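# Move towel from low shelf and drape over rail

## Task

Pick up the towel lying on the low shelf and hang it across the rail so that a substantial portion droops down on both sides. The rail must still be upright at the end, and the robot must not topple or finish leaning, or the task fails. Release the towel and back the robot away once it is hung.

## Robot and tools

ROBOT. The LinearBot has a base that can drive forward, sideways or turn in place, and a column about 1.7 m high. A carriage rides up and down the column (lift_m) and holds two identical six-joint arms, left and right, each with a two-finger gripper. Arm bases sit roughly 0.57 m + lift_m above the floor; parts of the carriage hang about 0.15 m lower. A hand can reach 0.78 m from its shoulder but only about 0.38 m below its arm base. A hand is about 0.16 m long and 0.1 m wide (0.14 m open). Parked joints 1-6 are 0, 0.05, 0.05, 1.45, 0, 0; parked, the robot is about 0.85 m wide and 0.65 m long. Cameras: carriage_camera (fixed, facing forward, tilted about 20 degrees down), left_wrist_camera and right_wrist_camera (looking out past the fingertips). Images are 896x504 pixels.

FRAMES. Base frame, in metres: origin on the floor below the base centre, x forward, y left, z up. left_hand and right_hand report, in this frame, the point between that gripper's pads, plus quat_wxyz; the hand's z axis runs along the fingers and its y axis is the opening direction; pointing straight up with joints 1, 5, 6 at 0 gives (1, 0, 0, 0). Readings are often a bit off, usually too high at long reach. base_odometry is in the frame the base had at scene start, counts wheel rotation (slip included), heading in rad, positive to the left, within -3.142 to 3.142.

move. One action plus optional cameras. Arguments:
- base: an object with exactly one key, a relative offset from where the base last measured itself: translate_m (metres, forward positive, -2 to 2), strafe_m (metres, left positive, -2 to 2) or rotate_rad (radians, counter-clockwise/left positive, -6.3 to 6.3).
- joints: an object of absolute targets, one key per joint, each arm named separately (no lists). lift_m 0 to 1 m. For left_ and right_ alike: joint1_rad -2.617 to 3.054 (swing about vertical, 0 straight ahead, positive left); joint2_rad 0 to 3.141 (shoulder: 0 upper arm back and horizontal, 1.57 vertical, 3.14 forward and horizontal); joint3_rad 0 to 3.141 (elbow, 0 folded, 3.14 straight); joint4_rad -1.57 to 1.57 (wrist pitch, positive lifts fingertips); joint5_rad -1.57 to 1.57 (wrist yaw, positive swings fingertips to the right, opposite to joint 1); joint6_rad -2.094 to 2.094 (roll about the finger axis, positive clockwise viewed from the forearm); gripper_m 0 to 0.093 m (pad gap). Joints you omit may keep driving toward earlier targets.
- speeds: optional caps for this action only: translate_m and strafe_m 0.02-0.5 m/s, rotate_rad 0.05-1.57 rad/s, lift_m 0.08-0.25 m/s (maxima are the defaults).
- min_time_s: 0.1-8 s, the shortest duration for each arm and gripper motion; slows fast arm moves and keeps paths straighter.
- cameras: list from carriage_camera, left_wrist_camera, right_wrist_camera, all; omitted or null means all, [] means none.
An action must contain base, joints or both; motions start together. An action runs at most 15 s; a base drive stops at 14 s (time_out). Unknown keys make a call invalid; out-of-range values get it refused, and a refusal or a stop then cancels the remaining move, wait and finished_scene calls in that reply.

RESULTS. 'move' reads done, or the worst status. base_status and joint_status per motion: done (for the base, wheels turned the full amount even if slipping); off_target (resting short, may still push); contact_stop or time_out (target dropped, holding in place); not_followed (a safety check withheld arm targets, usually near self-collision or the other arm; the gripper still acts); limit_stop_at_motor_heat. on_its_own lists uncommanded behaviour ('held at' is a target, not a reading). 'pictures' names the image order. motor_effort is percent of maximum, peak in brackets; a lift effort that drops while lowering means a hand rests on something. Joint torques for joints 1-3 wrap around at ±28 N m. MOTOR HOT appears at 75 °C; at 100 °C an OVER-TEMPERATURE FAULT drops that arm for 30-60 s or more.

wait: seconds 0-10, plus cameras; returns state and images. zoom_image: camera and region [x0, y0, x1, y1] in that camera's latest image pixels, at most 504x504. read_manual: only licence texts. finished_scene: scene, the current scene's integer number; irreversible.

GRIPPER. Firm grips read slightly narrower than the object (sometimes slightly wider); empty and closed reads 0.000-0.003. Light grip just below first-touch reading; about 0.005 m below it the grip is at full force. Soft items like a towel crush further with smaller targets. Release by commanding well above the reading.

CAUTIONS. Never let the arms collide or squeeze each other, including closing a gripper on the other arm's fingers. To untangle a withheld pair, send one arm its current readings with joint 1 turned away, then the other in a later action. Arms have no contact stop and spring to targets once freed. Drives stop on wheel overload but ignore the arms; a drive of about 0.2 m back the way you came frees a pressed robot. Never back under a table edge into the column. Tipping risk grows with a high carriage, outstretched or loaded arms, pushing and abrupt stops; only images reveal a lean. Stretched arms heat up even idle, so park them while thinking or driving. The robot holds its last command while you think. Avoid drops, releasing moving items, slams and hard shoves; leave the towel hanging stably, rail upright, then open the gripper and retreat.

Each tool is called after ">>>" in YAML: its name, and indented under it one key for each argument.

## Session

>>> move:
  cameras: ["carriage_camera"]

Scene clock: 0.00 s.
Joint torques (N m): no reading
base_odometry: x=+0.000 y=+0.000 heading=+0.000
base_status: not commanded
joint_positions: lift_m=+0.300 left_joint1_rad=+0.010 left_joint2_rad=+0.036 left_joint3_rad=+0.049 left_joint4_rad=+1.496 left_joint5_rad=-0.025 left_joint6_rad=+0.050 left_gripper_m=+0.09396 right_joint1_rad=-0.020 right_joint2_rad=+0.069 right_joint3_rad=+0.062 right_joint4_rad=+1.432 right_joint5_rad=+0.032 right_joint6_rad=+0.011 right_gripper_m=+0.09396
joint_status: not commanded
motor_effort: lift_m=+23 drive_wheels=+1
left_hand: x=+0.2366 y=+0.3073 z=+1.3226 quat_wxyz=(+0.999, -0.012, +0.031, +0.030) (m; base frame)
right_hand: x=+0.2586 y=-0.3092 z=+1.3243 quat_wxyz=(+0.997, +0.017, +0.073, -0.005) (m; base frame)
pictures: carriage_camera

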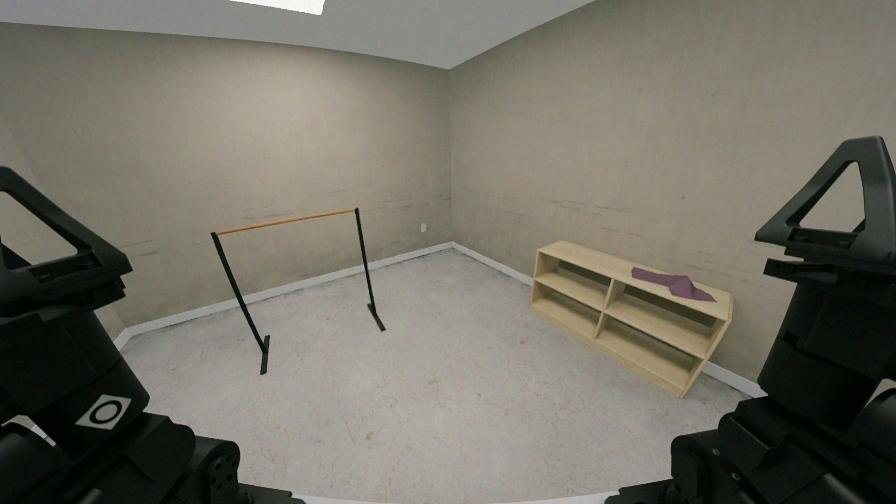

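>>> zoom_image:
  camera: "carriage_camera"
  region: [520, 220, 760, 410]

>>> zoom_image:
  camera: "carriage_camera"
  region: [190, 190, 430, 390]

Scaled by 2.100 from the camera's 896x504 image, which has a finer 1280x720 frame.

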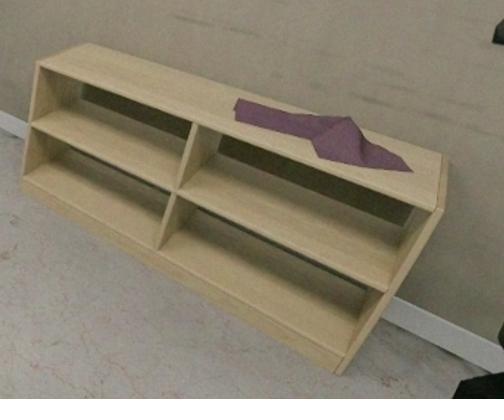

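Scaled by 2.100 from the camera's 896x504 image, which has a finer 1280x720 frame.

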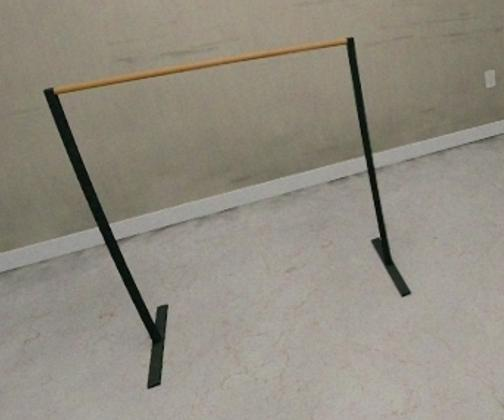

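>>> move:
  base: {"rotate_rad": -1.0}
  joints: {"lift_m": 0.45}
  cameras: ["carriage_camera"]

>>> move:
  base: {"translate_m": 0.75}
  speeds: {"translate_m": 0.35}
  cameras: ["carriage_camera"]

Scene clock: 50.13 s.
Joint torques (N m): left_arm=[-0.34 3.9 5.52 -0.32 0.03 -0.08] | right_arm=[-0.27 3.69 6.04 -0.11 0.04 0.08]
move: done
base_odometry: x=+0.000 y=+0.000 heading=-0.999
base_status: done
joint_positions: lift_m=+0.450 left_joint1_rad=+0.010 left_joint2_rad=+0.036 left_joint3_rad=+0.049 left_joint4_rad=+1.496 left_joint5_rad=-0.025 left_joint6_rad=+0.050 left_gripper_m=+0.09396 right_joint1_rad=-0.020 right_joint2_rad=+0.069 right_joint3_rad=+0.062 right_joint4_rad=+1.432 right_joint5_rad=+0.032 right_joint6_rad=+0.011 right_gripper_m=+0.09396
joint_status: all done
motor_effort: lift_m=+25(30) drive_wheels=+6(14)
left_hand: x=+0.2366 y=+0.3073 z=+1.4724 quat_wxyz=(+0.999, -0.012, +0.031, +0.030) (m; base frame)
right_hand: x=+0.2586 y=-0.3092 z=+1.4741 quat_wxyz=(+0.997, +0.017, +0.073, -0.005) (m; base frame)
pictures: carriage_camera
camera_calibration:
carriage_camera: T_world_to_cam=[[-0.00554303, -0.999684, -0.0245377, 0.0394791], [-0.377596, 0.0248139, -0.925638, 1.40729], [0.925954, 0.00413448, -0.377614, 0.408752], [0, 0, 0, 1]] pos_world=[0.15312, 0.00285626, 1.45796]

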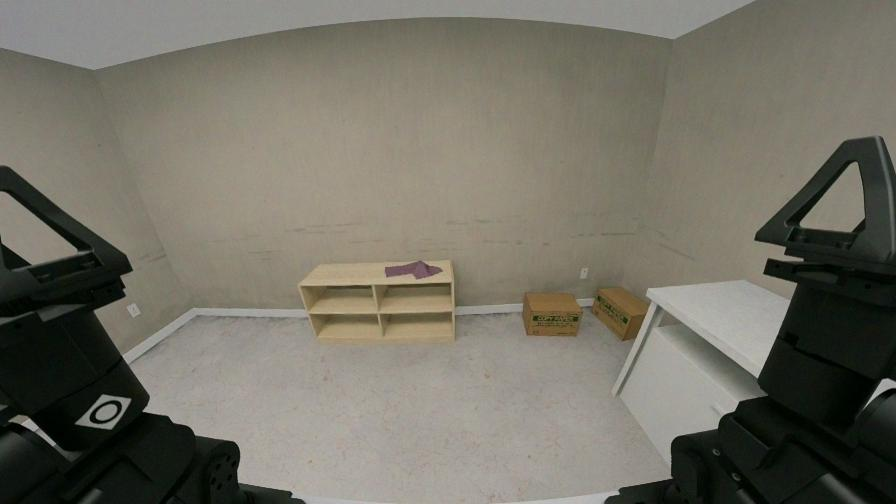

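Scene clock: 53.97 s.
Joint torques (N m): left_arm=[-0.27 3.82 5.57 -0.31 0.04 -0.08] | right_arm=[-0.28 3.59 6.11 -0.08 0.06 0.05]
move: done
base_odometry: x=+0.405 y=-0.632 heading=-1.001
base_status: done
joint_positions: lift_m=+0.450 left_joint1_rad=+0.010 left_joint2_rad=+0.036 left_joint3_rad=+0.049 left_joint4_rad=+1.496 left_joint5_rad=-0.025 left_joint6_rad=+0.050 left_gripper_m=+0.09396 right_joint1_rad=-0.020 right_joint2_rad=+0.069 right_joint3_rad=+0.062 right_joint4_rad=+1.432 right_joint5_rad=+0.032 right_joint6_rad=+0.011 right_gripper_m=+0.09396
joint_status: not commanded
motor_effort: lift_m=+25(25) drive_wheels=-7(18)
left_hand: x=+0.2366 y=+0.3073 z=+1.4724 quat_wxyz=(+0.999, -0.012, +0.031, +0.030) (m; base frame)
right_hand: x=+0.2586 y=-0.3092 z=+1.4741 quat_wxyz=(+0.997, +0.017, +0.073, -0.005) (m; base frame)
pictures: carriage_camera
camera_calibration:
carriage_camera: T_world_to_cam=[[-0.00554303, -0.999684, -0.0245377, 0.0394791], [-0.377596, 0.0248139, -0.925638, 1.40729], [0.925954, 0.00413448, -0.377614, 0.408752], [0, 0, 0, 1]] pos_world=[0.15312, 0.00285626, 1.45796]

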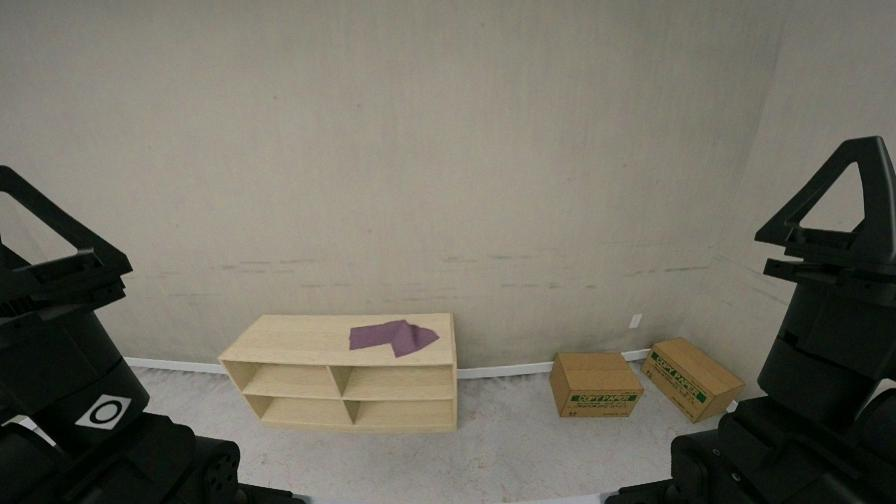

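>>> zoom_image:
  camera: "carriage_camera"
  region: [320, 300, 480, 390]

Scaled by 3.150 from the camera's 896x504 image, which has a finer 1280x720 frame.

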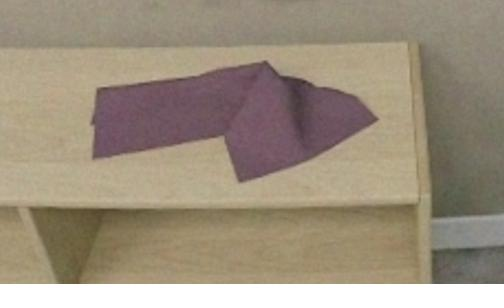

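>>> move:
  base: {"strafe_m": 0.245}
  joints: {"right_joint1_rad": 0.25, "right_joint2_rad": 2.62, "right_joint3_rad": 1.61, "right_joint4_rad": -0.57, "right_joint5_rad": 0, "right_joint6_rad": 1.82, "right_gripper_m": 0.093}
  min_time_s: 2.5
  cameras: []

>>> move:
  base: {"translate_m": 0.3}
  speeds: {"translate_m": 0.25}
  cameras: ["carriage_camera", "right_wrist_camera"]

Scene clock: 89.10 s.
Joint torques (N m): left_arm=[-0.27 3.92 5.46 -0.29 0.05 -0.07] | right_arm=[0.24 -11.9 5.91 0.02 0.06 0.24]
move: done
base_odometry: x=+0.611 y=-0.500 heading=-1.001
base_status: done
joint_positions: lift_m=+0.450 left_joint1_rad=+0.009 left_joint2_rad=+0.036 left_joint3_rad=+0.049 left_joint4_rad=+1.496 left_joint5_rad=-0.025 left_joint6_rad=+0.050 left_gripper_m=+0.09396 right_joint1_rad=+0.245 right_joint2_rad=+2.597 right_joint3_rad=+1.595 right_joint4_rad=-0.552 right_joint5_rad=+0.009 right_joint6_rad=+1.803 right_gripper_m=+0.09314
joint_status: all done
motor_effort: lift_m=+25(25) drive_wheels=-2(11)
left_hand: x=+0.2366 y=+0.3073 z=+1.4724 quat_wxyz=(+0.999, -0.012, +0.031, +0.030) (m; base frame)
right_hand: x=+0.6407 y=-0.1997 z=+0.8711 quat_wxyz=(+0.008, +0.703, +0.711, +0.005) (m; base frame)
pictures: none
No camera images: "cameras" was empty.

Scene clock: 91.60 s.
Joint torques (N m): left_arm=[-0.29 3.82 5.56 -0.31 0.03 -0.08] | right_arm=[0.23 -11.92 6.05 0.07 0.06 0.23]
move: done
base_odometry: x=+0.773 y=-0.752 heading=-1.000
base_status: done
joint_positions: lift_m=+0.450 left_joint1_rad=+0.009 left_joint2_rad=+0.036 left_joint3_rad=+0.049 left_joint4_rad=+1.496 left_joint5_rad=-0.025 left_joint6_rad=+0.050 left_gripper_m=+0.09396 right_joint1_rad=+0.245 right_joint2_rad=+2.597 right_joint3_rad=+1.595 right_joint4_rad=-0.559 right_joint5_rad=+0.008 right_joint6_rad=+1.805 right_gripper_m=+0.09314
joint_status: not commanded
motor_effort: lift_m=+25(25) drive_wheels=-5(12)
left_hand: x=+0.2366 y=+0.3073 z=+1.4724 quat_wxyz=(+0.999, -0.012, +0.031, +0.030) (m; base frame)
right_hand: x=+0.6391 y=-0.1996 z=+0.8711 quat_wxyz=(+0.006, +0.703, +0.711, +0.002) (m; base frame)
pictures: carriage_camera, right_wrist_camera
camera_calibration:
carriage_camera: T_world_to_cam=[[-0.00554303, -0.999684, -0.0245377, 0.0394791], [-0.377596, 0.0248139, -0.925638, 1.40729], [0.925954, 0.00413448, -0.377614, 0.408752], [0, 0, 0, 1]] pos_world=[0.15312, 0.00285626, 1.45796]
right_wrist_camera: T_world_to_cam=[[-0.99746, 0.0103235, -0.0704803, 0.710274], [-0.031708, 0.821662, 0.569092, -0.299448], [0.063786, 0.569881, -0.819247, 0.913246], [0, 0, 0, 1]] pos_world=[0.640723, -0.28173, 0.968648]

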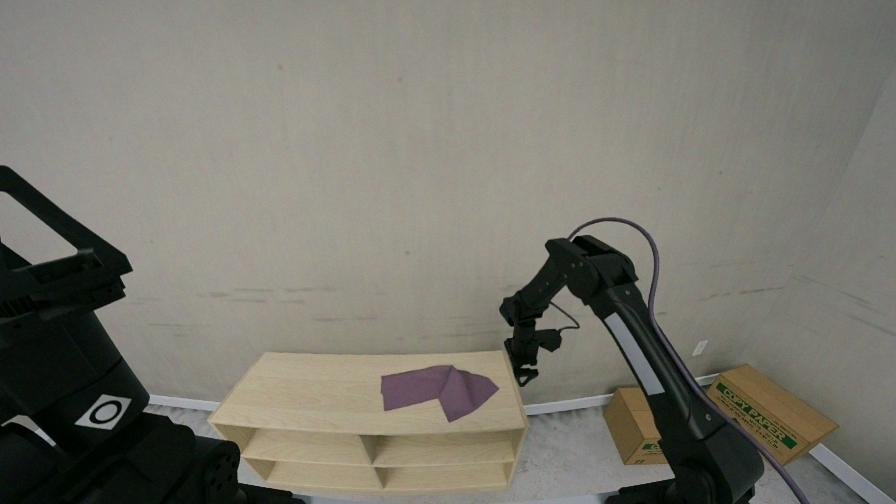

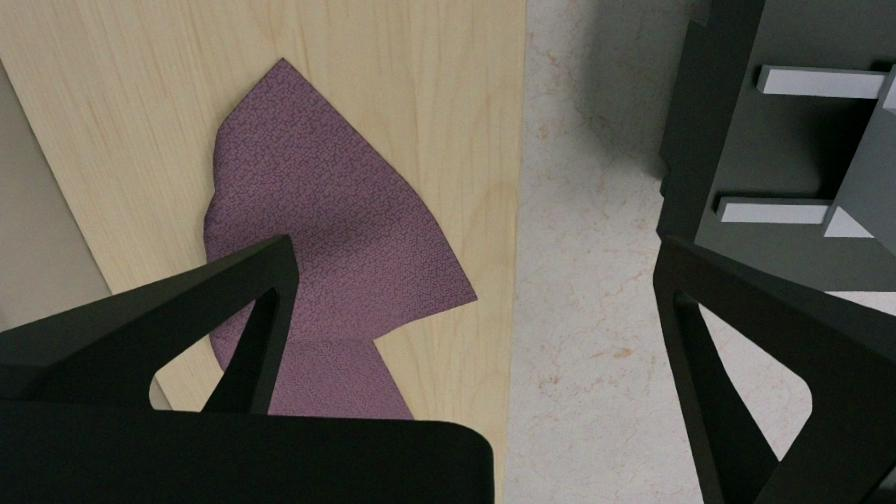

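>>> move:
  base: {"translate_m": 0.14}
  joints: {"lift_m": 0.3, "right_joint1_rad": 0.33, "right_joint6_rad": 1.9}
  speeds: {"translate_m": 0.15}
  min_time_s: 1.0
  cameras: ["carriage_camera", "right_wrist_camera"]

Scene clock: 106.90 s.
Joint torques (N m): left_arm=[-0.29 3.93 5.48 -0.32 0.06 -0.1] | right_arm=[0.36 -13.12 5.35 0.05 0.08 0.25]
move: done
base_odometry: x=+0.849 y=-0.870 heading=-1.000
base_status: done
joint_positions: lift_m=+0.300 left_joint1_rad=+0.009 left_joint2_rad=+0.036 left_joint3_rad=+0.050 left_joint4_rad=+1.496 left_joint5_rad=-0.025 left_joint6_rad=+0.050 left_gripper_m=+0.09396 right_joint1_rad=+0.324 right_joint2_rad=+2.608 right_joint3_rad=+1.601 right_joint4_rad=-0.563 right_joint5_rad=+0.007 right_joint6_rad=+1.885 right_gripper_m=+0.09314
joint_status: all done
motor_effort: lift_m=+20(20) drive_wheels=-4(14)
left_hand: x=+0.2364 y=+0.3073 z=+1.3232 quat_wxyz=(+0.999, -0.012, +0.031, +0.030) (m; base frame)
right_hand: x=+0.6282 y=-0.1673 z=+0.7185 quat_wxyz=(+0.003, +0.703, +0.711, -0.001) (m; base frame)
pictures: carriage_camera, right_wrist_camera
camera_calibration:
carriage_camera: T_world_to_cam=[[-0.00554303, -0.999684, -0.0245377, 0.0358132], [-0.377596, 0.0248139, -0.925638, 1.269], [0.925954, 0.00413448, -0.377614, 0.352337], [0, 0, 0, 1]] pos_world=[0.15312, 0.00285626, 1.30856]
right_wrist_camera: T_world_to_cam=[[-0.997974, 0.0114313, -0.0625858, 0.683167], [-0.0262517, 0.822087, 0.568756, -0.242578], [0.0579526, 0.569247, -0.820122, 0.774782], [0, 0, 0, 1]] pos_world=[0.630514, -0.249432, 0.816139]

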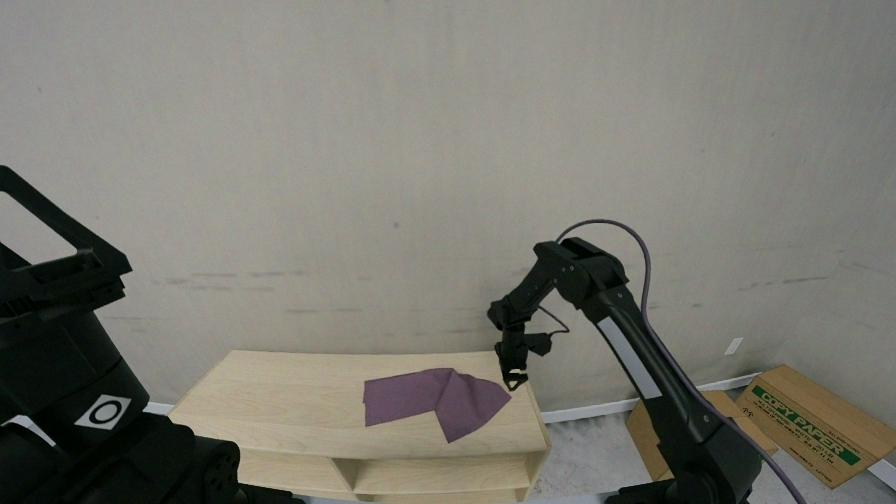

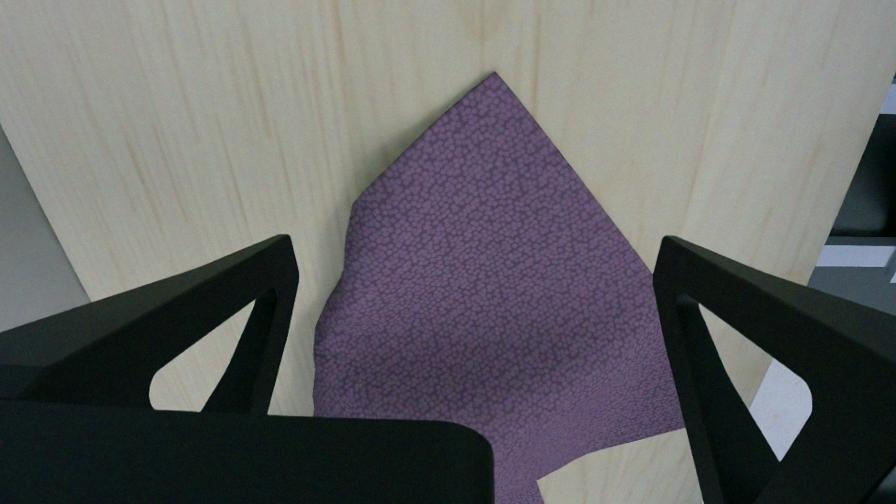

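>>> move:
  joints: {"lift_m": 0.225, "right_joint1_rad": 0.35}
  speeds: {"lift_m": 0.1}
  cameras: ["carriage_camera", "right_wrist_camera"]

Scene clock: 113.47 s.
Joint torques (N m): left_arm=[-0.29 3.93 5.5 -0.31 0.05 -0.08] | right_arm=[-0.12 -12.86 5.27 0.09 0.1 0.24]
move: done
base_odometry: x=+0.849 y=-0.870 heading=-1.000
base_status: not commanded
joint_positions: lift_m=+0.225 left_joint1_rad=+0.009 left_joint2_rad=+0.036 left_joint3_rad=+0.050 left_joint4_rad=+1.496 left_joint5_rad=-0.025 left_joint6_rad=+0.050 left_gripper_m=+0.09396 right_joint1_rad=+0.348 right_joint2_rad=+2.609 right_joint3_rad=+1.603 right_joint4_rad=-0.564 right_joint5_rad=+0.007 right_joint6_rad=+1.885 right_gripper_m=+0.09314
joint_status: all done
motor_effort: lift_m=+20(20) drive_wheels=-4(5)
left_hand: x=+0.2364 y=+0.3073 z=+1.2482 quat_wxyz=(+0.999, -0.012, +0.031, +0.030) (m; base frame)
right_hand: x=+0.6251 y=-0.1573 z=+0.6434 quat_wxyz=(+0.003, +0.695, +0.719, -0.001) (m; base frame)
pictures: carriage_camera, right_wrist_camera
camera_calibration:
carriage_camera: T_world_to_cam=[[-0.00554303, -0.999684, -0.0245377, 0.0339704], [-0.377596, 0.0248139, -0.925638, 1.19949], [0.925954, 0.00413448, -0.377614, 0.323978], [0, 0, 0, 1]] pos_world=[0.15312, 0.00285626, 1.23346]
right_wrist_camera: T_world_to_cam=[[-0.997961, -0.0126314, -0.0625582, 0.671511], [-0.0460467, 0.821223, 0.568746, -0.195967], [0.0441902, 0.570467, -0.820131, 0.716441], [0, 0, 0, 1]] pos_world=[0.629459, -0.239291, 0.74104]

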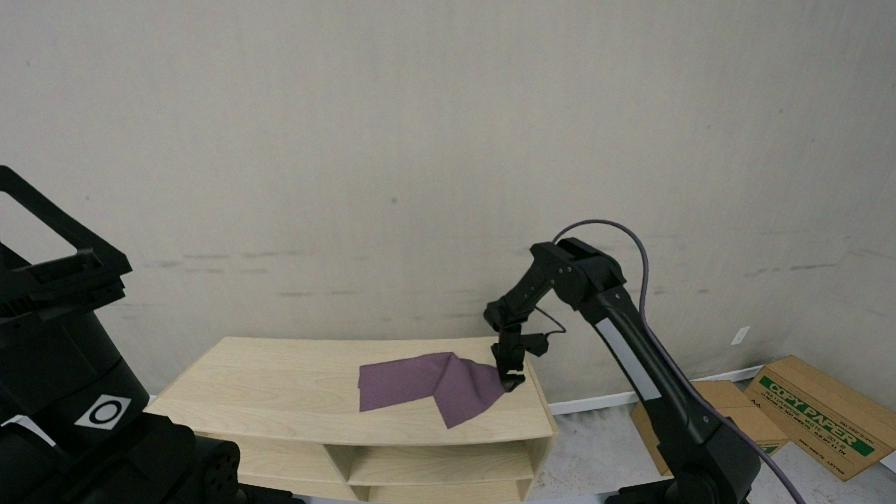

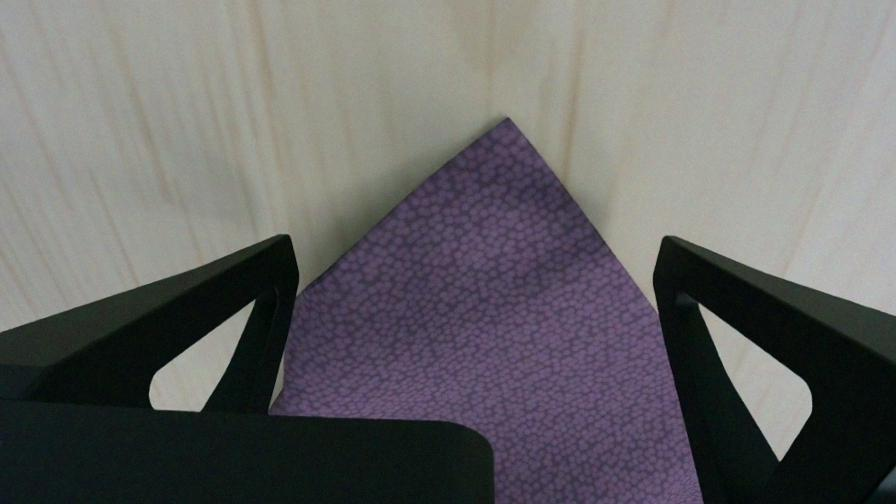

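>>> move:
  joints: {"lift_m": 0.207}
  speeds: {"lift_m": 0.08}
  cameras: ["right_wrist_camera"]

Scene clock: 117.97 s.
Joint torques (N m): left_arm=[-0.29 3.95 5.35 -0.35 0.04 -0.05] | right_arm=[-0.08 -12.34 4.52 0.22 0.09 0.21]
move: done
base_odometry: x=+0.849 y=-0.870 heading=-1.000
base_status: not commanded
joint_positions: lift_m=+0.208 left_joint1_rad=+0.009 left_joint2_rad=+0.036 left_joint3_rad=+0.050 left_joint4_rad=+1.496 left_joint5_rad=-0.025 left_joint6_rad=+0.050 left_gripper_m=+0.09396 right_joint1_rad=+0.348 right_joint2_rad=+2.600 right_joint3_rad=+1.612 right_joint4_rad=-0.576 right_joint5_rad=+0.007 right_joint6_rad=+1.888 right_gripper_m=+0.09310
joint_status: all done
motor_effort: lift_m=+18(19) drive_wheels=+5(5)
left_hand: x=+0.2364 y=+0.3073 z=+1.2304 quat_wxyz=(+0.999, -0.012, +0.031, +0.030) (m; base frame)
right_hand: x=+0.6284 y=-0.1562 z=+0.6310 quat_wxyz=(+0.005, +0.696, +0.718, +0.002) (m; base frame)
pictures: right_wrist_camera
camera_calibration:
right_wrist_camera: T_world_to_cam=[[-0.997603, -0.00981705, -0.0684919, 0.677889], [-0.0471987, 0.820374, 0.569876, -0.189782], [0.0505945, 0.571743, -0.818871, 0.700913], [0, 0, 0, 1]] pos_world=[0.631844, -0.238395, 0.72854]

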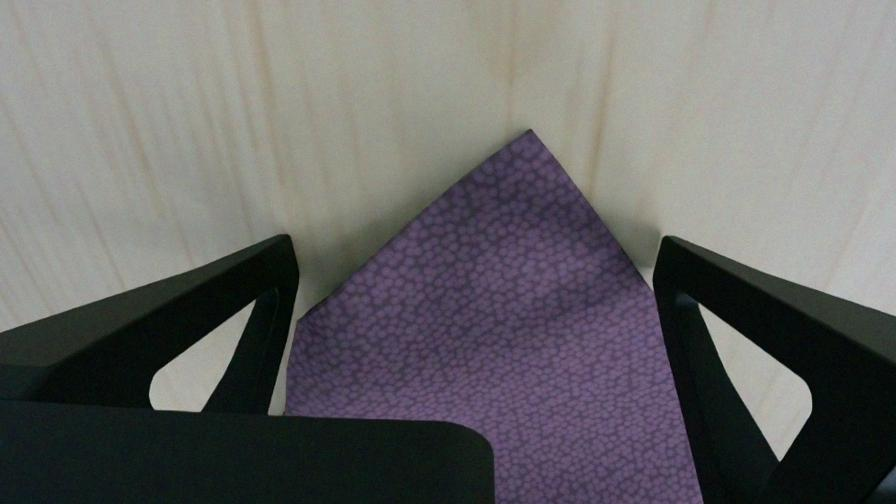

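>>> move:
  joints: {"right_gripper_m": 0.0}
  min_time_s: 3
  cameras: ["right_wrist_camera"]

Scene clock: 124.40 s.
Joint torques (N m): left_arm=[-0.27 3.86 5.46 -0.31 0.07 -0.06] | right_arm=[-0.06 -12.27 4.59 0.11 0.08 0.2]
move: done
base_odometry: x=+0.849 y=-0.870 heading=-1.000
base_status: not commanded
joint_positions: lift_m=+0.208 left_joint1_rad=+0.009 left_joint2_rad=+0.036 left_joint3_rad=+0.050 left_joint4_rad=+1.496 left_joint5_rad=-0.025 left_joint6_rad=+0.050 left_gripper_m=+0.09396 right_joint1_rad=+0.348 right_joint2_rad=+2.600 right_joint3_rad=+1.612 right_joint4_rad=-0.558 right_joint5_rad=+0.007 right_joint6_rad=+1.888 right_gripper_m=+0.00347
joint_status: all done
motor_effort: lift_m=+18(18) drive_wheels=+5(5)
left_hand: x=+0.2364 y=+0.3073 z=+1.2304 quat_wxyz=(+0.999, -0.012, +0.031, +0.030) (m; base frame)
right_hand: x=+0.6324 y=-0.1547 z=+0.6311 quat_wxyz=(+0.009, +0.696, +0.718, +0.010) (m; base frame)
pictures: right_wrist_camera
camera_calibration:
right_wrist_camera: T_world_to_cam=[[-0.996341, -0.00933737, -0.0849557, 0.691669], [-0.0565949, 0.816936, 0.573944, -0.187989], [0.0640443, 0.576652, -0.814476, 0.689371], [0, 0, 0, 1]] pos_world=[0.634348, -0.237494, 0.728132]

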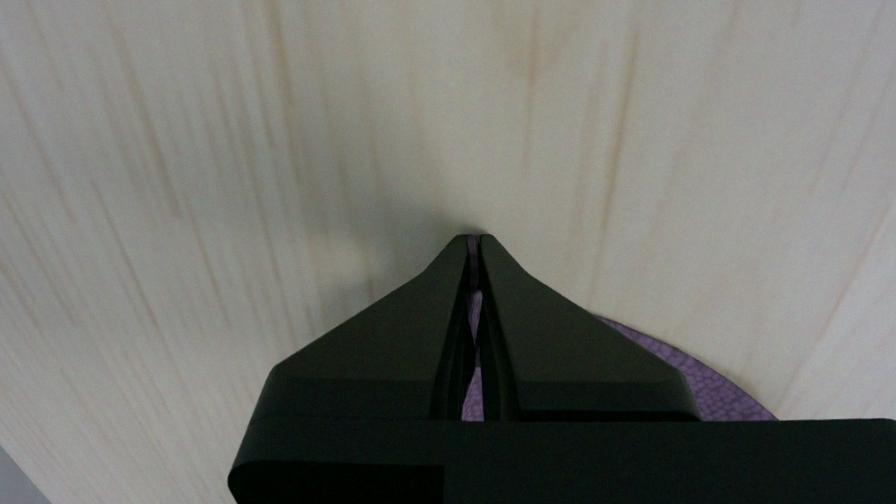

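>>> move:
  joints: {"lift_m": 0.4}
  speeds: {"lift_m": 0.12}
  cameras: ["carriage_camera", "right_wrist_camera"]

Scene clock: 130.13 s.
Joint torques (N m): left_arm=[-0.31 3.85 5.48 -0.31 0.06 -0.09] | right_arm=[0.01 -12.63 4.52 0.11 0.08 0.2]
move: done
base_odometry: x=+0.849 y=-0.870 heading=-1.000
base_status: not commanded
joint_positions: lift_m=+0.400 left_joint1_rad=+0.009 left_joint2_rad=+0.036 left_joint3_rad=+0.050 left_joint4_rad=+1.496 left_joint5_rad=-0.025 left_joint6_rad=+0.050 left_gripper_m=+0.09396 right_joint1_rad=+0.348 right_joint2_rad=+2.606 right_joint3_rad=+1.612 right_joint4_rad=-0.561 right_joint5_rad=+0.007 right_joint6_rad=+1.888 right_gripper_m=+0.00344
joint_status: all done
motor_effort: lift_m=+24(30) drive_wheels=+5(5)
left_hand: x=+0.2364 y=+0.3073 z=+1.4227 quat_wxyz=(+0.999, -0.012, +0.031, +0.030) (m; base frame)
right_hand: x=+0.6301 y=-0.1556 z=+0.8206 quat_wxyz=(+0.007, +0.696, +0.718, +0.006) (m; base frame)
pictures: carriage_camera, right_wrist_camera
camera_calibration:
carriage_camera: T_world_to_cam=[[-0.00554303, -0.999684, -0.0245377, 0.0382522], [-0.377596, 0.0248139, -0.925638, 1.36101], [0.925954, 0.00413448, -0.377614, 0.389872], [0, 0, 0, 1]] pos_world=[0.15312, 0.00285626, 1.40796]
right_wrist_camera: T_world_to_cam=[[-0.997036, -0.00957649, -0.076334, 0.698752], [-0.0516482, 0.818701, 0.571893, -0.29729], [0.057018, 0.574141, -0.816769, 0.850276], [0, 0, 0, 1]] pos_world=[0.632846, -0.238095, 0.917836]

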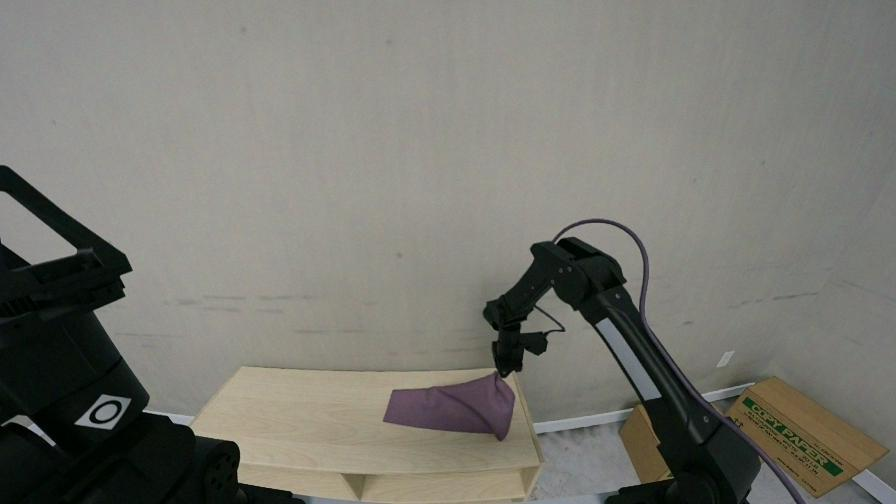

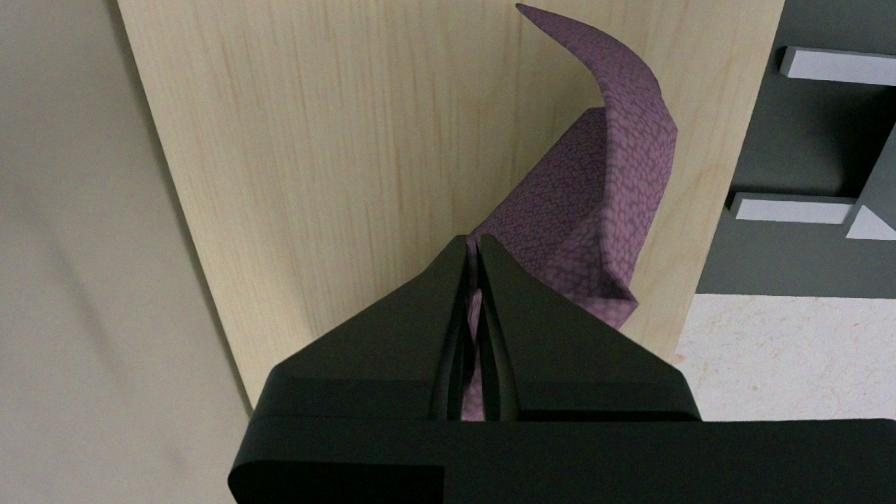

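>>> move:
  joints: {"lift_m": 0.8}
  speeds: {"lift_m": 0.18}
  cameras: ["carriage_camera", "right_wrist_camera"]

Scene clock: 136.63 s.
Joint torques (N m): left_arm=[-0.25 3.92 5.5 -0.31 0.04 -0.08] | right_arm=[-0.03 -13.12 4.57 0.1 0.09 0.22]
move: done
base_odometry: x=+0.849 y=-0.870 heading=-1.000
base_status: not commanded
joint_positions: lift_m=+0.800 left_joint1_rad=+0.009 left_joint2_rad=+0.036 left_joint3_rad=+0.050 left_joint4_rad=+1.496 left_joint5_rad=-0.025 left_joint6_rad=+0.050 left_gripper_m=+0.09396 right_joint1_rad=+0.348 right_joint2_rad=+2.609 right_joint3_rad=+1.612 right_joint4_rad=-0.562 right_joint5_rad=+0.007 right_joint6_rad=+1.888 right_gripper_m=+0.00344
joint_status: all done
motor_effort: lift_m=+25(30) drive_wheels=+4(5)
left_hand: x=+0.2364 y=+0.3073 z=+1.8226 quat_wxyz=(+0.999, -0.012, +0.031, +0.030) (m; base frame)
right_hand: x=+0.6287 y=-0.1560 z=+1.2192 quat_wxyz=(+0.006, +0.696, +0.718, +0.003) (m; base frame)
pictures: carriage_camera, right_wrist_camera
camera_calibration:
carriage_camera: T_world_to_cam=[[-0.00554303, -0.999684, -0.0245377, 0.0480648], [-0.377596, 0.0248139, -0.925638, 1.73117], [0.925954, 0.00413448, -0.377614, 0.540879], [0, 0, 0, 1]] pos_world=[0.15312, 0.00285626, 1.80786]
right_wrist_camera: T_world_to_cam=[[-0.997387, -0.00973163, -0.0715822, 0.722122], [-0.0489773, 0.819477, 0.571015, -0.525514], [0.053103, 0.573029, -0.817813, 1.17982], [0, 0, 0, 1]] pos_world=[0.631845, -0.238395, 1.31664]

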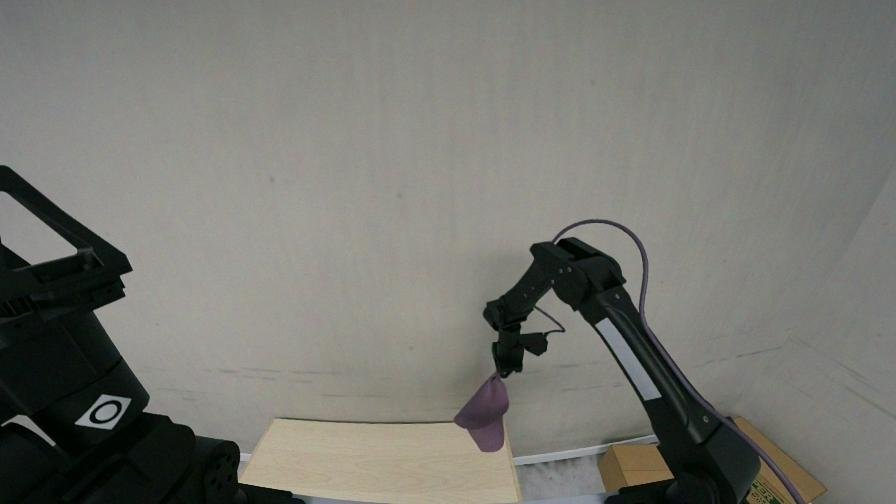

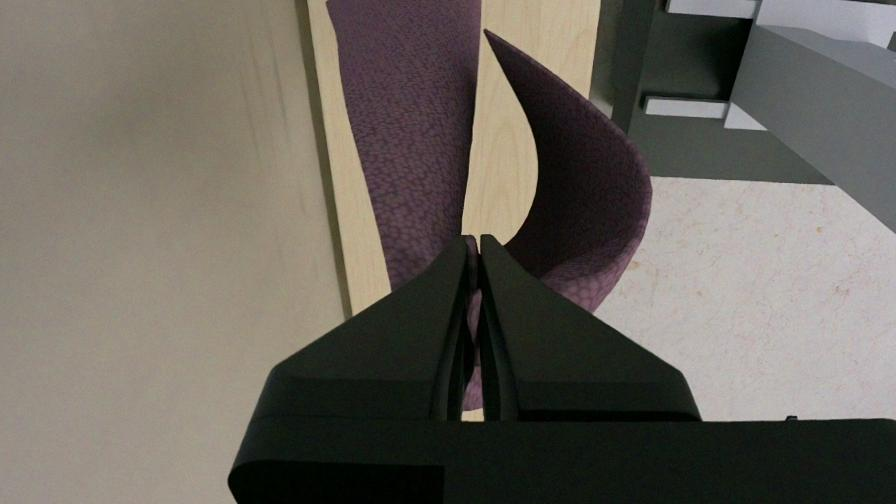

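>>> move:
  base: {"translate_m": -0.42}
  speeds: {"translate_m": 0.2}
  cameras: []

>>> move:
  base: {"rotate_rad": 1.55}
  joints: {"right_joint1_rad": 0.52, "right_joint2_rad": 2.61, "right_joint3_rad": 1.78, "right_joint4_rad": -0.58, "right_joint5_rad": 0, "right_joint6_rad": 0}
  speeds: {"rotate_rad": 0.6}
  min_time_s: 3
  cameras: ["carriage_camera", "right_wrist_camera"]

Scene clock: 157.83 s.
Joint torques (N m): left_arm=[-0.28 3.88 5.57 -0.29 0.05 -0.08] | right_arm=[-0.12 -13.03 4.6 0.11 0.1 0.21]
move: done
base_odometry: x=+0.622 y=-0.516 heading=-1.000
base_status: done
joint_positions: lift_m=+0.800 left_joint1_rad=+0.009 left_joint2_rad=+0.036 left_joint3_rad=+0.050 left_joint4_rad=+1.495 left_joint5_rad=-0.025 left_joint6_rad=+0.050 left_gripper_m=+0.09396 right_joint1_rad=+0.349 right_joint2_rad=+2.609 right_joint3_rad=+1.612 right_joint4_rad=-0.562 right_joint5_rad=+0.006 right_joint6_rad=+1.888 right_gripper_m=+0.00344
joint_status: not commanded
motor_effort: lift_m=+25(25) drive_wheels=-1(12)
left_hand: x=+0.2364 y=+0.3073 z=+1.8226 quat_wxyz=(+0.999, -0.012, +0.031, +0.030) (m; base frame)
right_hand: x=+0.6285 y=-0.1555 z=+1.2192 quat_wxyz=(+0.005, +0.696, +0.718, +0.004) (m; base frame)
pictures: none
No camera images: "cameras" was empty.

Scene clock: 161.47 s.
Joint torques (N m): left_arm=[-0.21 3.84 5.49 -0.3 0.04 -0.09] | right_arm=[-0.32 -14.99 7.09 0.44 0.01 -0.1]
move: done
base_odometry: x=+0.623 y=-0.516 heading=+0.550
base_status: done
joint_positions: lift_m=+0.800 left_joint1_rad=+0.009 left_joint2_rad=+0.036 left_joint3_rad=+0.050 left_joint4_rad=+1.495 left_joint5_rad=-0.025 left_joint6_rad=+0.050 left_gripper_m=+0.09397 right_joint1_rad=+0.521 right_joint2_rad=+2.609 right_joint3_rad=+1.764 right_joint4_rad=-0.563 right_joint5_rad=+0.006 right_joint6_rad=+0.015 right_gripper_m=+0.00344
joint_status: all done
motor_effort: lift_m=+25(25) drive_wheels=+8(13)
left_hand: x=+0.2364 y=+0.3073 z=+1.8226 quat_wxyz=(+0.999, -0.012, +0.031, +0.030) (m; base frame)
right_hand: x=+0.6502 y=-0.0574 z=+1.2522 quat_wxyz=(+0.079, -0.249, +0.965, +0.019) (m; base frame)
pictures: carriage_camera, right_wrist_camera
camera_calibration:
carriage_camera: T_world_to_cam=[[-0.00554303, -0.999684, -0.0245377, 0.0480648], [-0.377596, 0.0248139, -0.925638, 1.73117], [0.925954, 0.00413448, -0.377614, 0.540879], [0, 0, 0, 1]] pos_world=[0.15312, 0.00285626, 1.80786]
right_wrist_camera: T_world_to_cam=[[0.472476, -0.879387, -0.058698, -0.274868], [-0.7811, -0.448655, 0.434271, -0.0496364], [-0.408227, -0.159333, -0.898868, 1.50851], [0, 0, 0, 1]] pos_world=[0.706912, -0.0236291, 1.36137]

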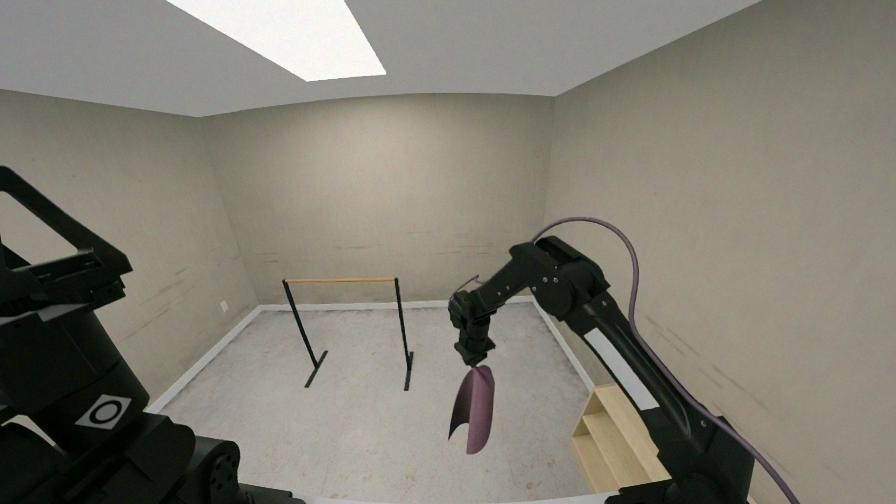

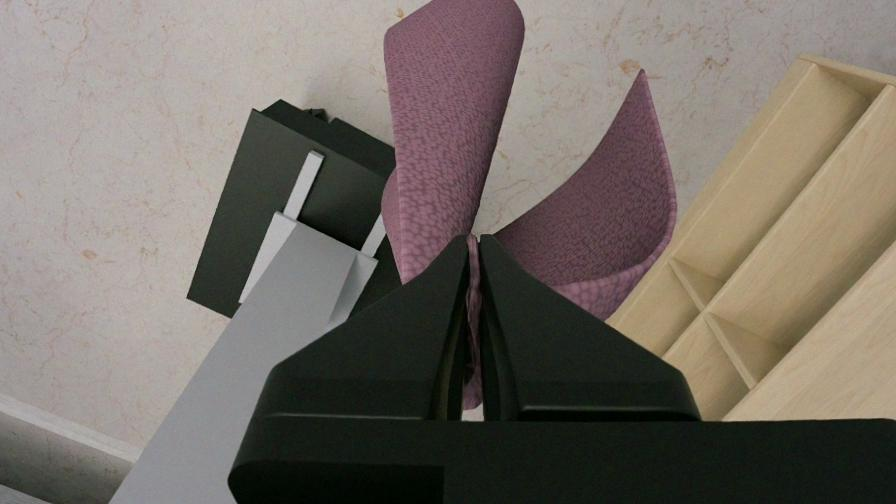

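>>> move:
  base: {"strafe_m": 0.9}
  joints: {"left_joint1_rad": 0.1, "left_joint2_rad": 1.5, "left_joint3_rad": 1.2, "left_joint4_rad": -0.65, "left_joint5_rad": 0.85, "left_joint6_rad": 0}
  speeds: {"strafe_m": 0.3}
  min_time_s: 3
  cameras: []

>>> move:
  base: {"translate_m": 0.6}
  joints: {"lift_m": 0.75}
  speeds: {"translate_m": 0.25}
  cameras: ["carriage_camera", "left_wrist_camera"]

Scene clock: 176.27 s.
Joint torques (N m): left_arm=[-0.16 -4.85 8.72 1.47 0.53 -0.14] | right_arm=[-0.31 -14.91 7.01 0.45 0.03 -0.09]
move: done
base_odometry: x=+0.151 y=+0.250 heading=+0.551
base_status: done
joint_positions: lift_m=+0.800 left_joint1_rad=+0.098 left_joint2_rad=+1.486 left_joint3_rad=+1.175 left_joint4_rad=-0.629 left_joint5_rad=+0.839 left_joint6_rad=+0.009 left_gripper_m=+0.09398 right_joint1_rad=+0.521 right_joint2_rad=+2.609 right_joint3_rad=+1.764 right_joint4_rad=-0.568 right_joint5_rad=+0.005 right_joint6_rad=+0.015 right_gripper_m=+0.00344
joint_status: all done
motor_effort: lift_m=+25(25) drive_wheels=-6(18)
left_hand: x=+0.5923 y=+0.2109 z=+1.5973 quat_wxyz=(+0.304, +0.088, +0.873, -0.372) (m; base frame)
right_hand: x=+0.6492 y=-0.0579 z=+1.2520 quat_wxyz=(+0.076, -0.250, +0.965, +0.019) (m; base frame)
pictures: none
No camera images: "cameras" was empty.

Scene clock: 179.97 s.
Joint torques (N m): left_arm=[-0.2 -5.76 7.64 1.58 0.49 -0.11] | right_arm=[-0.34 -15.01 6.52 0.54 0.02 -0.09]
move: done
base_odometry: x=+0.662 y=+0.565 heading=+0.552
base_status: done
joint_positions: lift_m=+0.750 left_joint1_rad=+0.098 left_joint2_rad=+1.493 left_joint3_rad=+1.188 left_joint4_rad=-0.642 left_joint5_rad=+0.843 left_joint6_rad=+0.009 left_gripper_m=+0.09398 right_joint1_rad=+0.522 right_joint2_rad=+2.610 right_joint3_rad=+1.770 right_joint4_rad=-0.575 right_joint5_rad=+0.005 right_joint6_rad=+0.015 right_gripper_m=+0.00344
joint_status: all done
motor_effort: lift_m=+19(21) drive_wheels=-5(13)
left_hand: x=+0.5929 y=+0.2106 z=+1.5492 quat_wxyz=(+0.301, +0.087, +0.873, -0.374) (m; base frame)
right_hand: x=+0.6494 y=-0.0573 z=+1.2036 quat_wxyz=(+0.076, -0.250, +0.965, +0.018) (m; base frame)
pictures: carriage_camera, left_wrist_camera
camera_calibration:
carriage_camera: T_world_to_cam=[[-0.00554303, -0.999684, -0.0245377, 0.0468551], [-0.377596, 0.0248139, -0.925638, 1.68554], [0.925954, 0.00413448, -0.377614, 0.522263], [0, 0, 0, 1]] pos_world=[0.15312, 0.00285626, 1.75856]
left_wrist_camera: T_world_to_cam=[[-0.403536, -0.692414, 0.598098, -0.542843], [-0.908934, 0.378293, -0.175309, 0.732757], [-0.10487, -0.614375, -0.782013, 1.52389], [0, 0, 0, 1]] pos_world=[0.606781, 0.283174, 1.64484]

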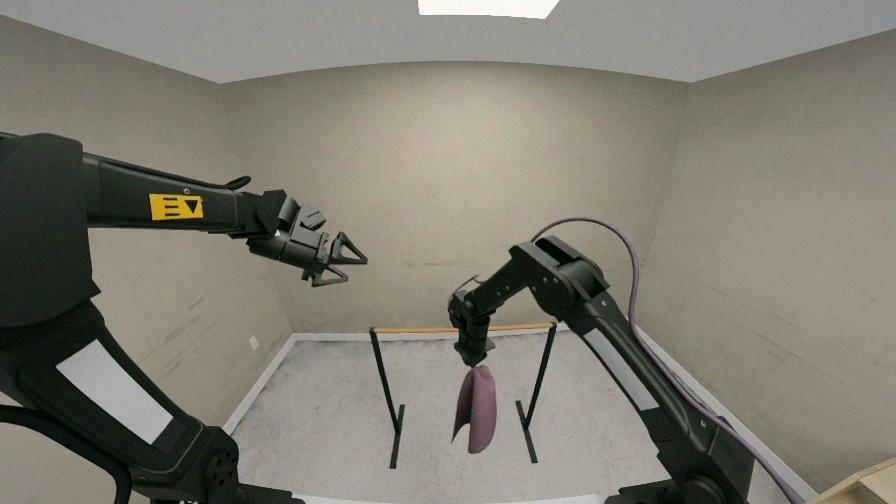

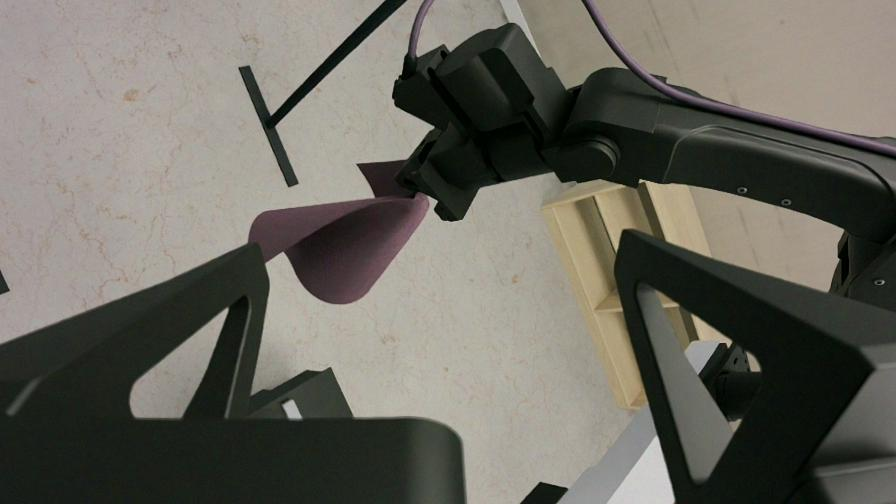

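>>> zoom_image:
  camera: "carriage_camera"
  region: [350, 300, 570, 480]

Scaled by 2.291 from the camera's 896x504 image, which has a finer 1280x720 frame.

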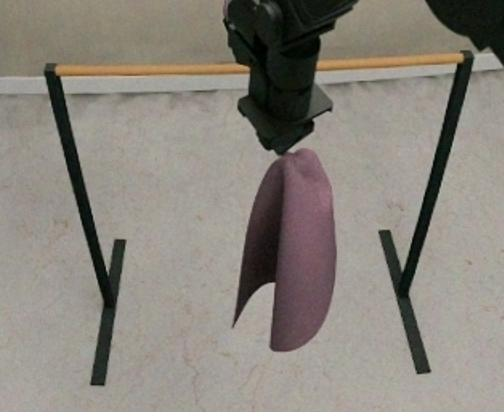

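>>> move:
  base: {"translate_m": 0.55}
  speeds: {"translate_m": 0.18}
  cameras: ["carriage_camera", "left_wrist_camera", "right_wrist_camera"]

Scene clock: 196.57 s.
Joint torques (N m): left_arm=[-0.14 -5.67 7.61 1.6 0.49 -0.11] | right_arm=[-0.55 -15.06 6.6 0.55 0.04 -0.09]
move: done
base_odometry: x=+1.130 y=+0.854 heading=+0.553
base_status: done
joint_positions: lift_m=+0.750 left_joint1_rad=+0.098 left_joint2_rad=+1.493 left_joint3_rad=+1.188 left_joint4_rad=-0.643 left_joint5_rad=+0.843 left_joint6_rad=+0.009 left_gripper_m=+0.09398 right_joint1_rad=+0.524 right_joint2_rad=+2.610 right_joint3_rad=+1.770 right_joint4_rad=-0.575 right_joint5_rad=+0.004 right_joint6_rad=+0.015 right_gripper_m=+0.00343
joint_status: not commanded
motor_effort: lift_m=+20(20) drive_wheels=-4(13)
left_hand: x=+0.5928 y=+0.2106 z=+1.5492 quat_wxyz=(+0.300, +0.087, +0.873, -0.374) (m; base frame)
right_hand: x=+0.6490 y=-0.0566 z=+1.2036 quat_wxyz=(+0.076, -0.251, +0.965, +0.019) (m; base frame)
pictures: carriage_camera, left_wrist_camera, right_wrist_camera
camera_calibration:
carriage_camera: T_world_to_cam=[[-0.00554303, -0.999684, -0.0245377, 0.0468551], [-0.377596, 0.0248139, -0.925638, 1.68554], [0.925954, 0.00413448, -0.377614, 0.522263], [0, 0, 0, 1]] pos_world=[0.15312, 0.00285626, 1.75856]
left_wrist_camera: T_world_to_cam=[[-0.403264, -0.692405, 0.598292, -0.54333], [-0.909019, 0.378259, -0.174942, 0.732213], [-0.105179, -0.614406, -0.781948, 1.52398], [0, 0, 0, 1]] pos_world=[0.606781, 0.283173, 1.64484]
right_wrist_camera: T_world_to_cam=[[0.474928, -0.878009, -0.0595235, -0.276959], [-0.7771, -0.450164, 0.43985, -0.0385298], [-0.412988, -0.162641, -0.896097, 1.46399], [0, 0, 0, 1]] pos_world=[0.706203, -0.0224133, 1.31234]

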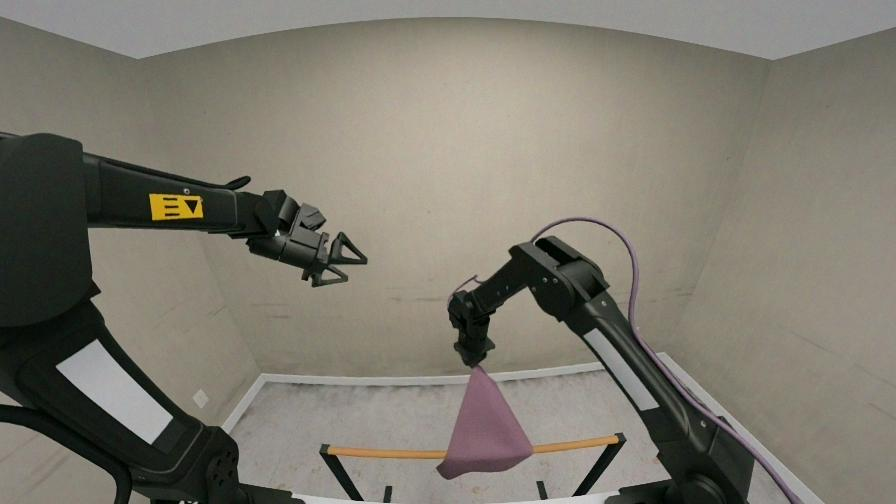

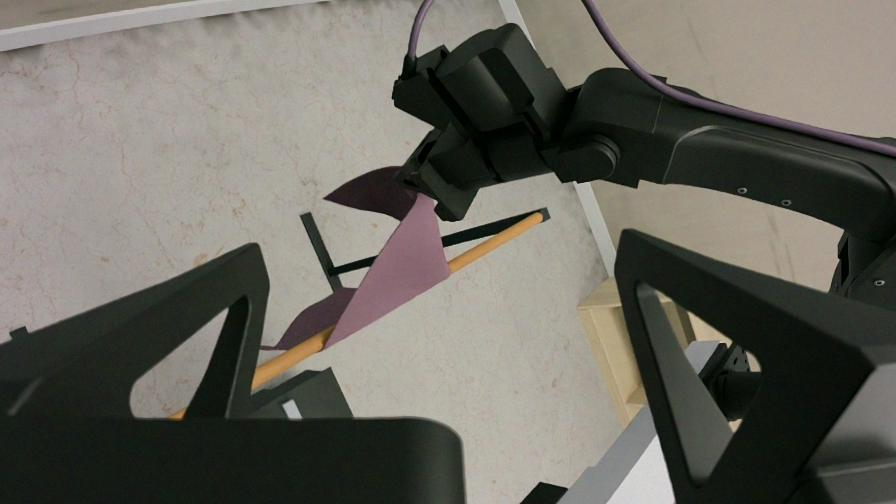

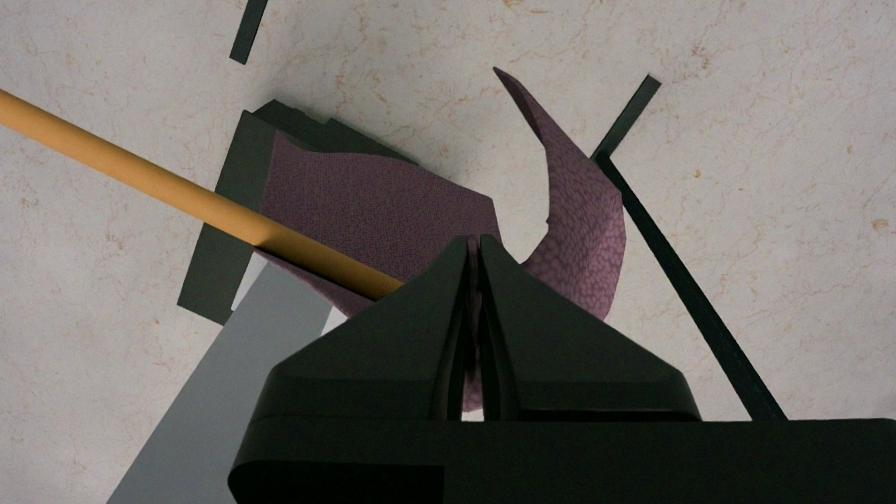

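>>> zoom_image:
  camera: "carriage_camera"
  region: [400, 350, 580, 504]

>>> zoom_image:
  camera: "left_wrist_camera"
  region: [220, 140, 580, 430]

Scaled by 2.800 from the camera's 896x504 image, which has a finer 1280x720 frame.

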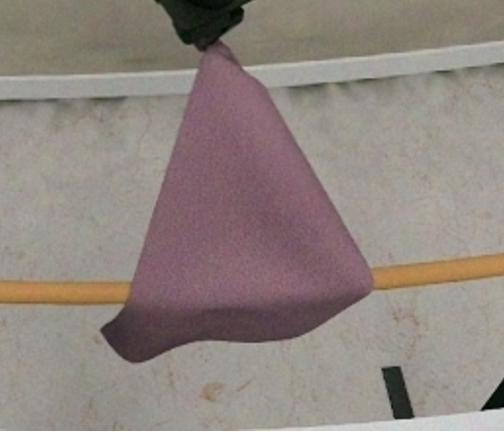

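Scaled by 1.400 from the camera's 896x504 image, which has a finer 1280x720 frame.

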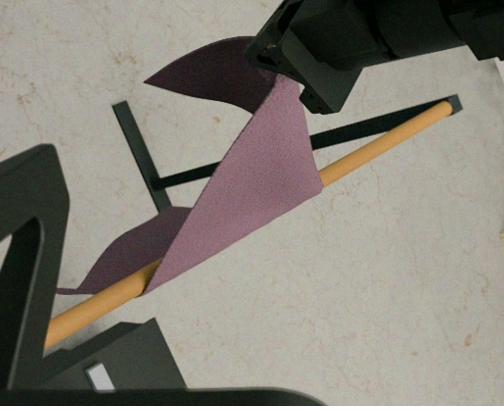

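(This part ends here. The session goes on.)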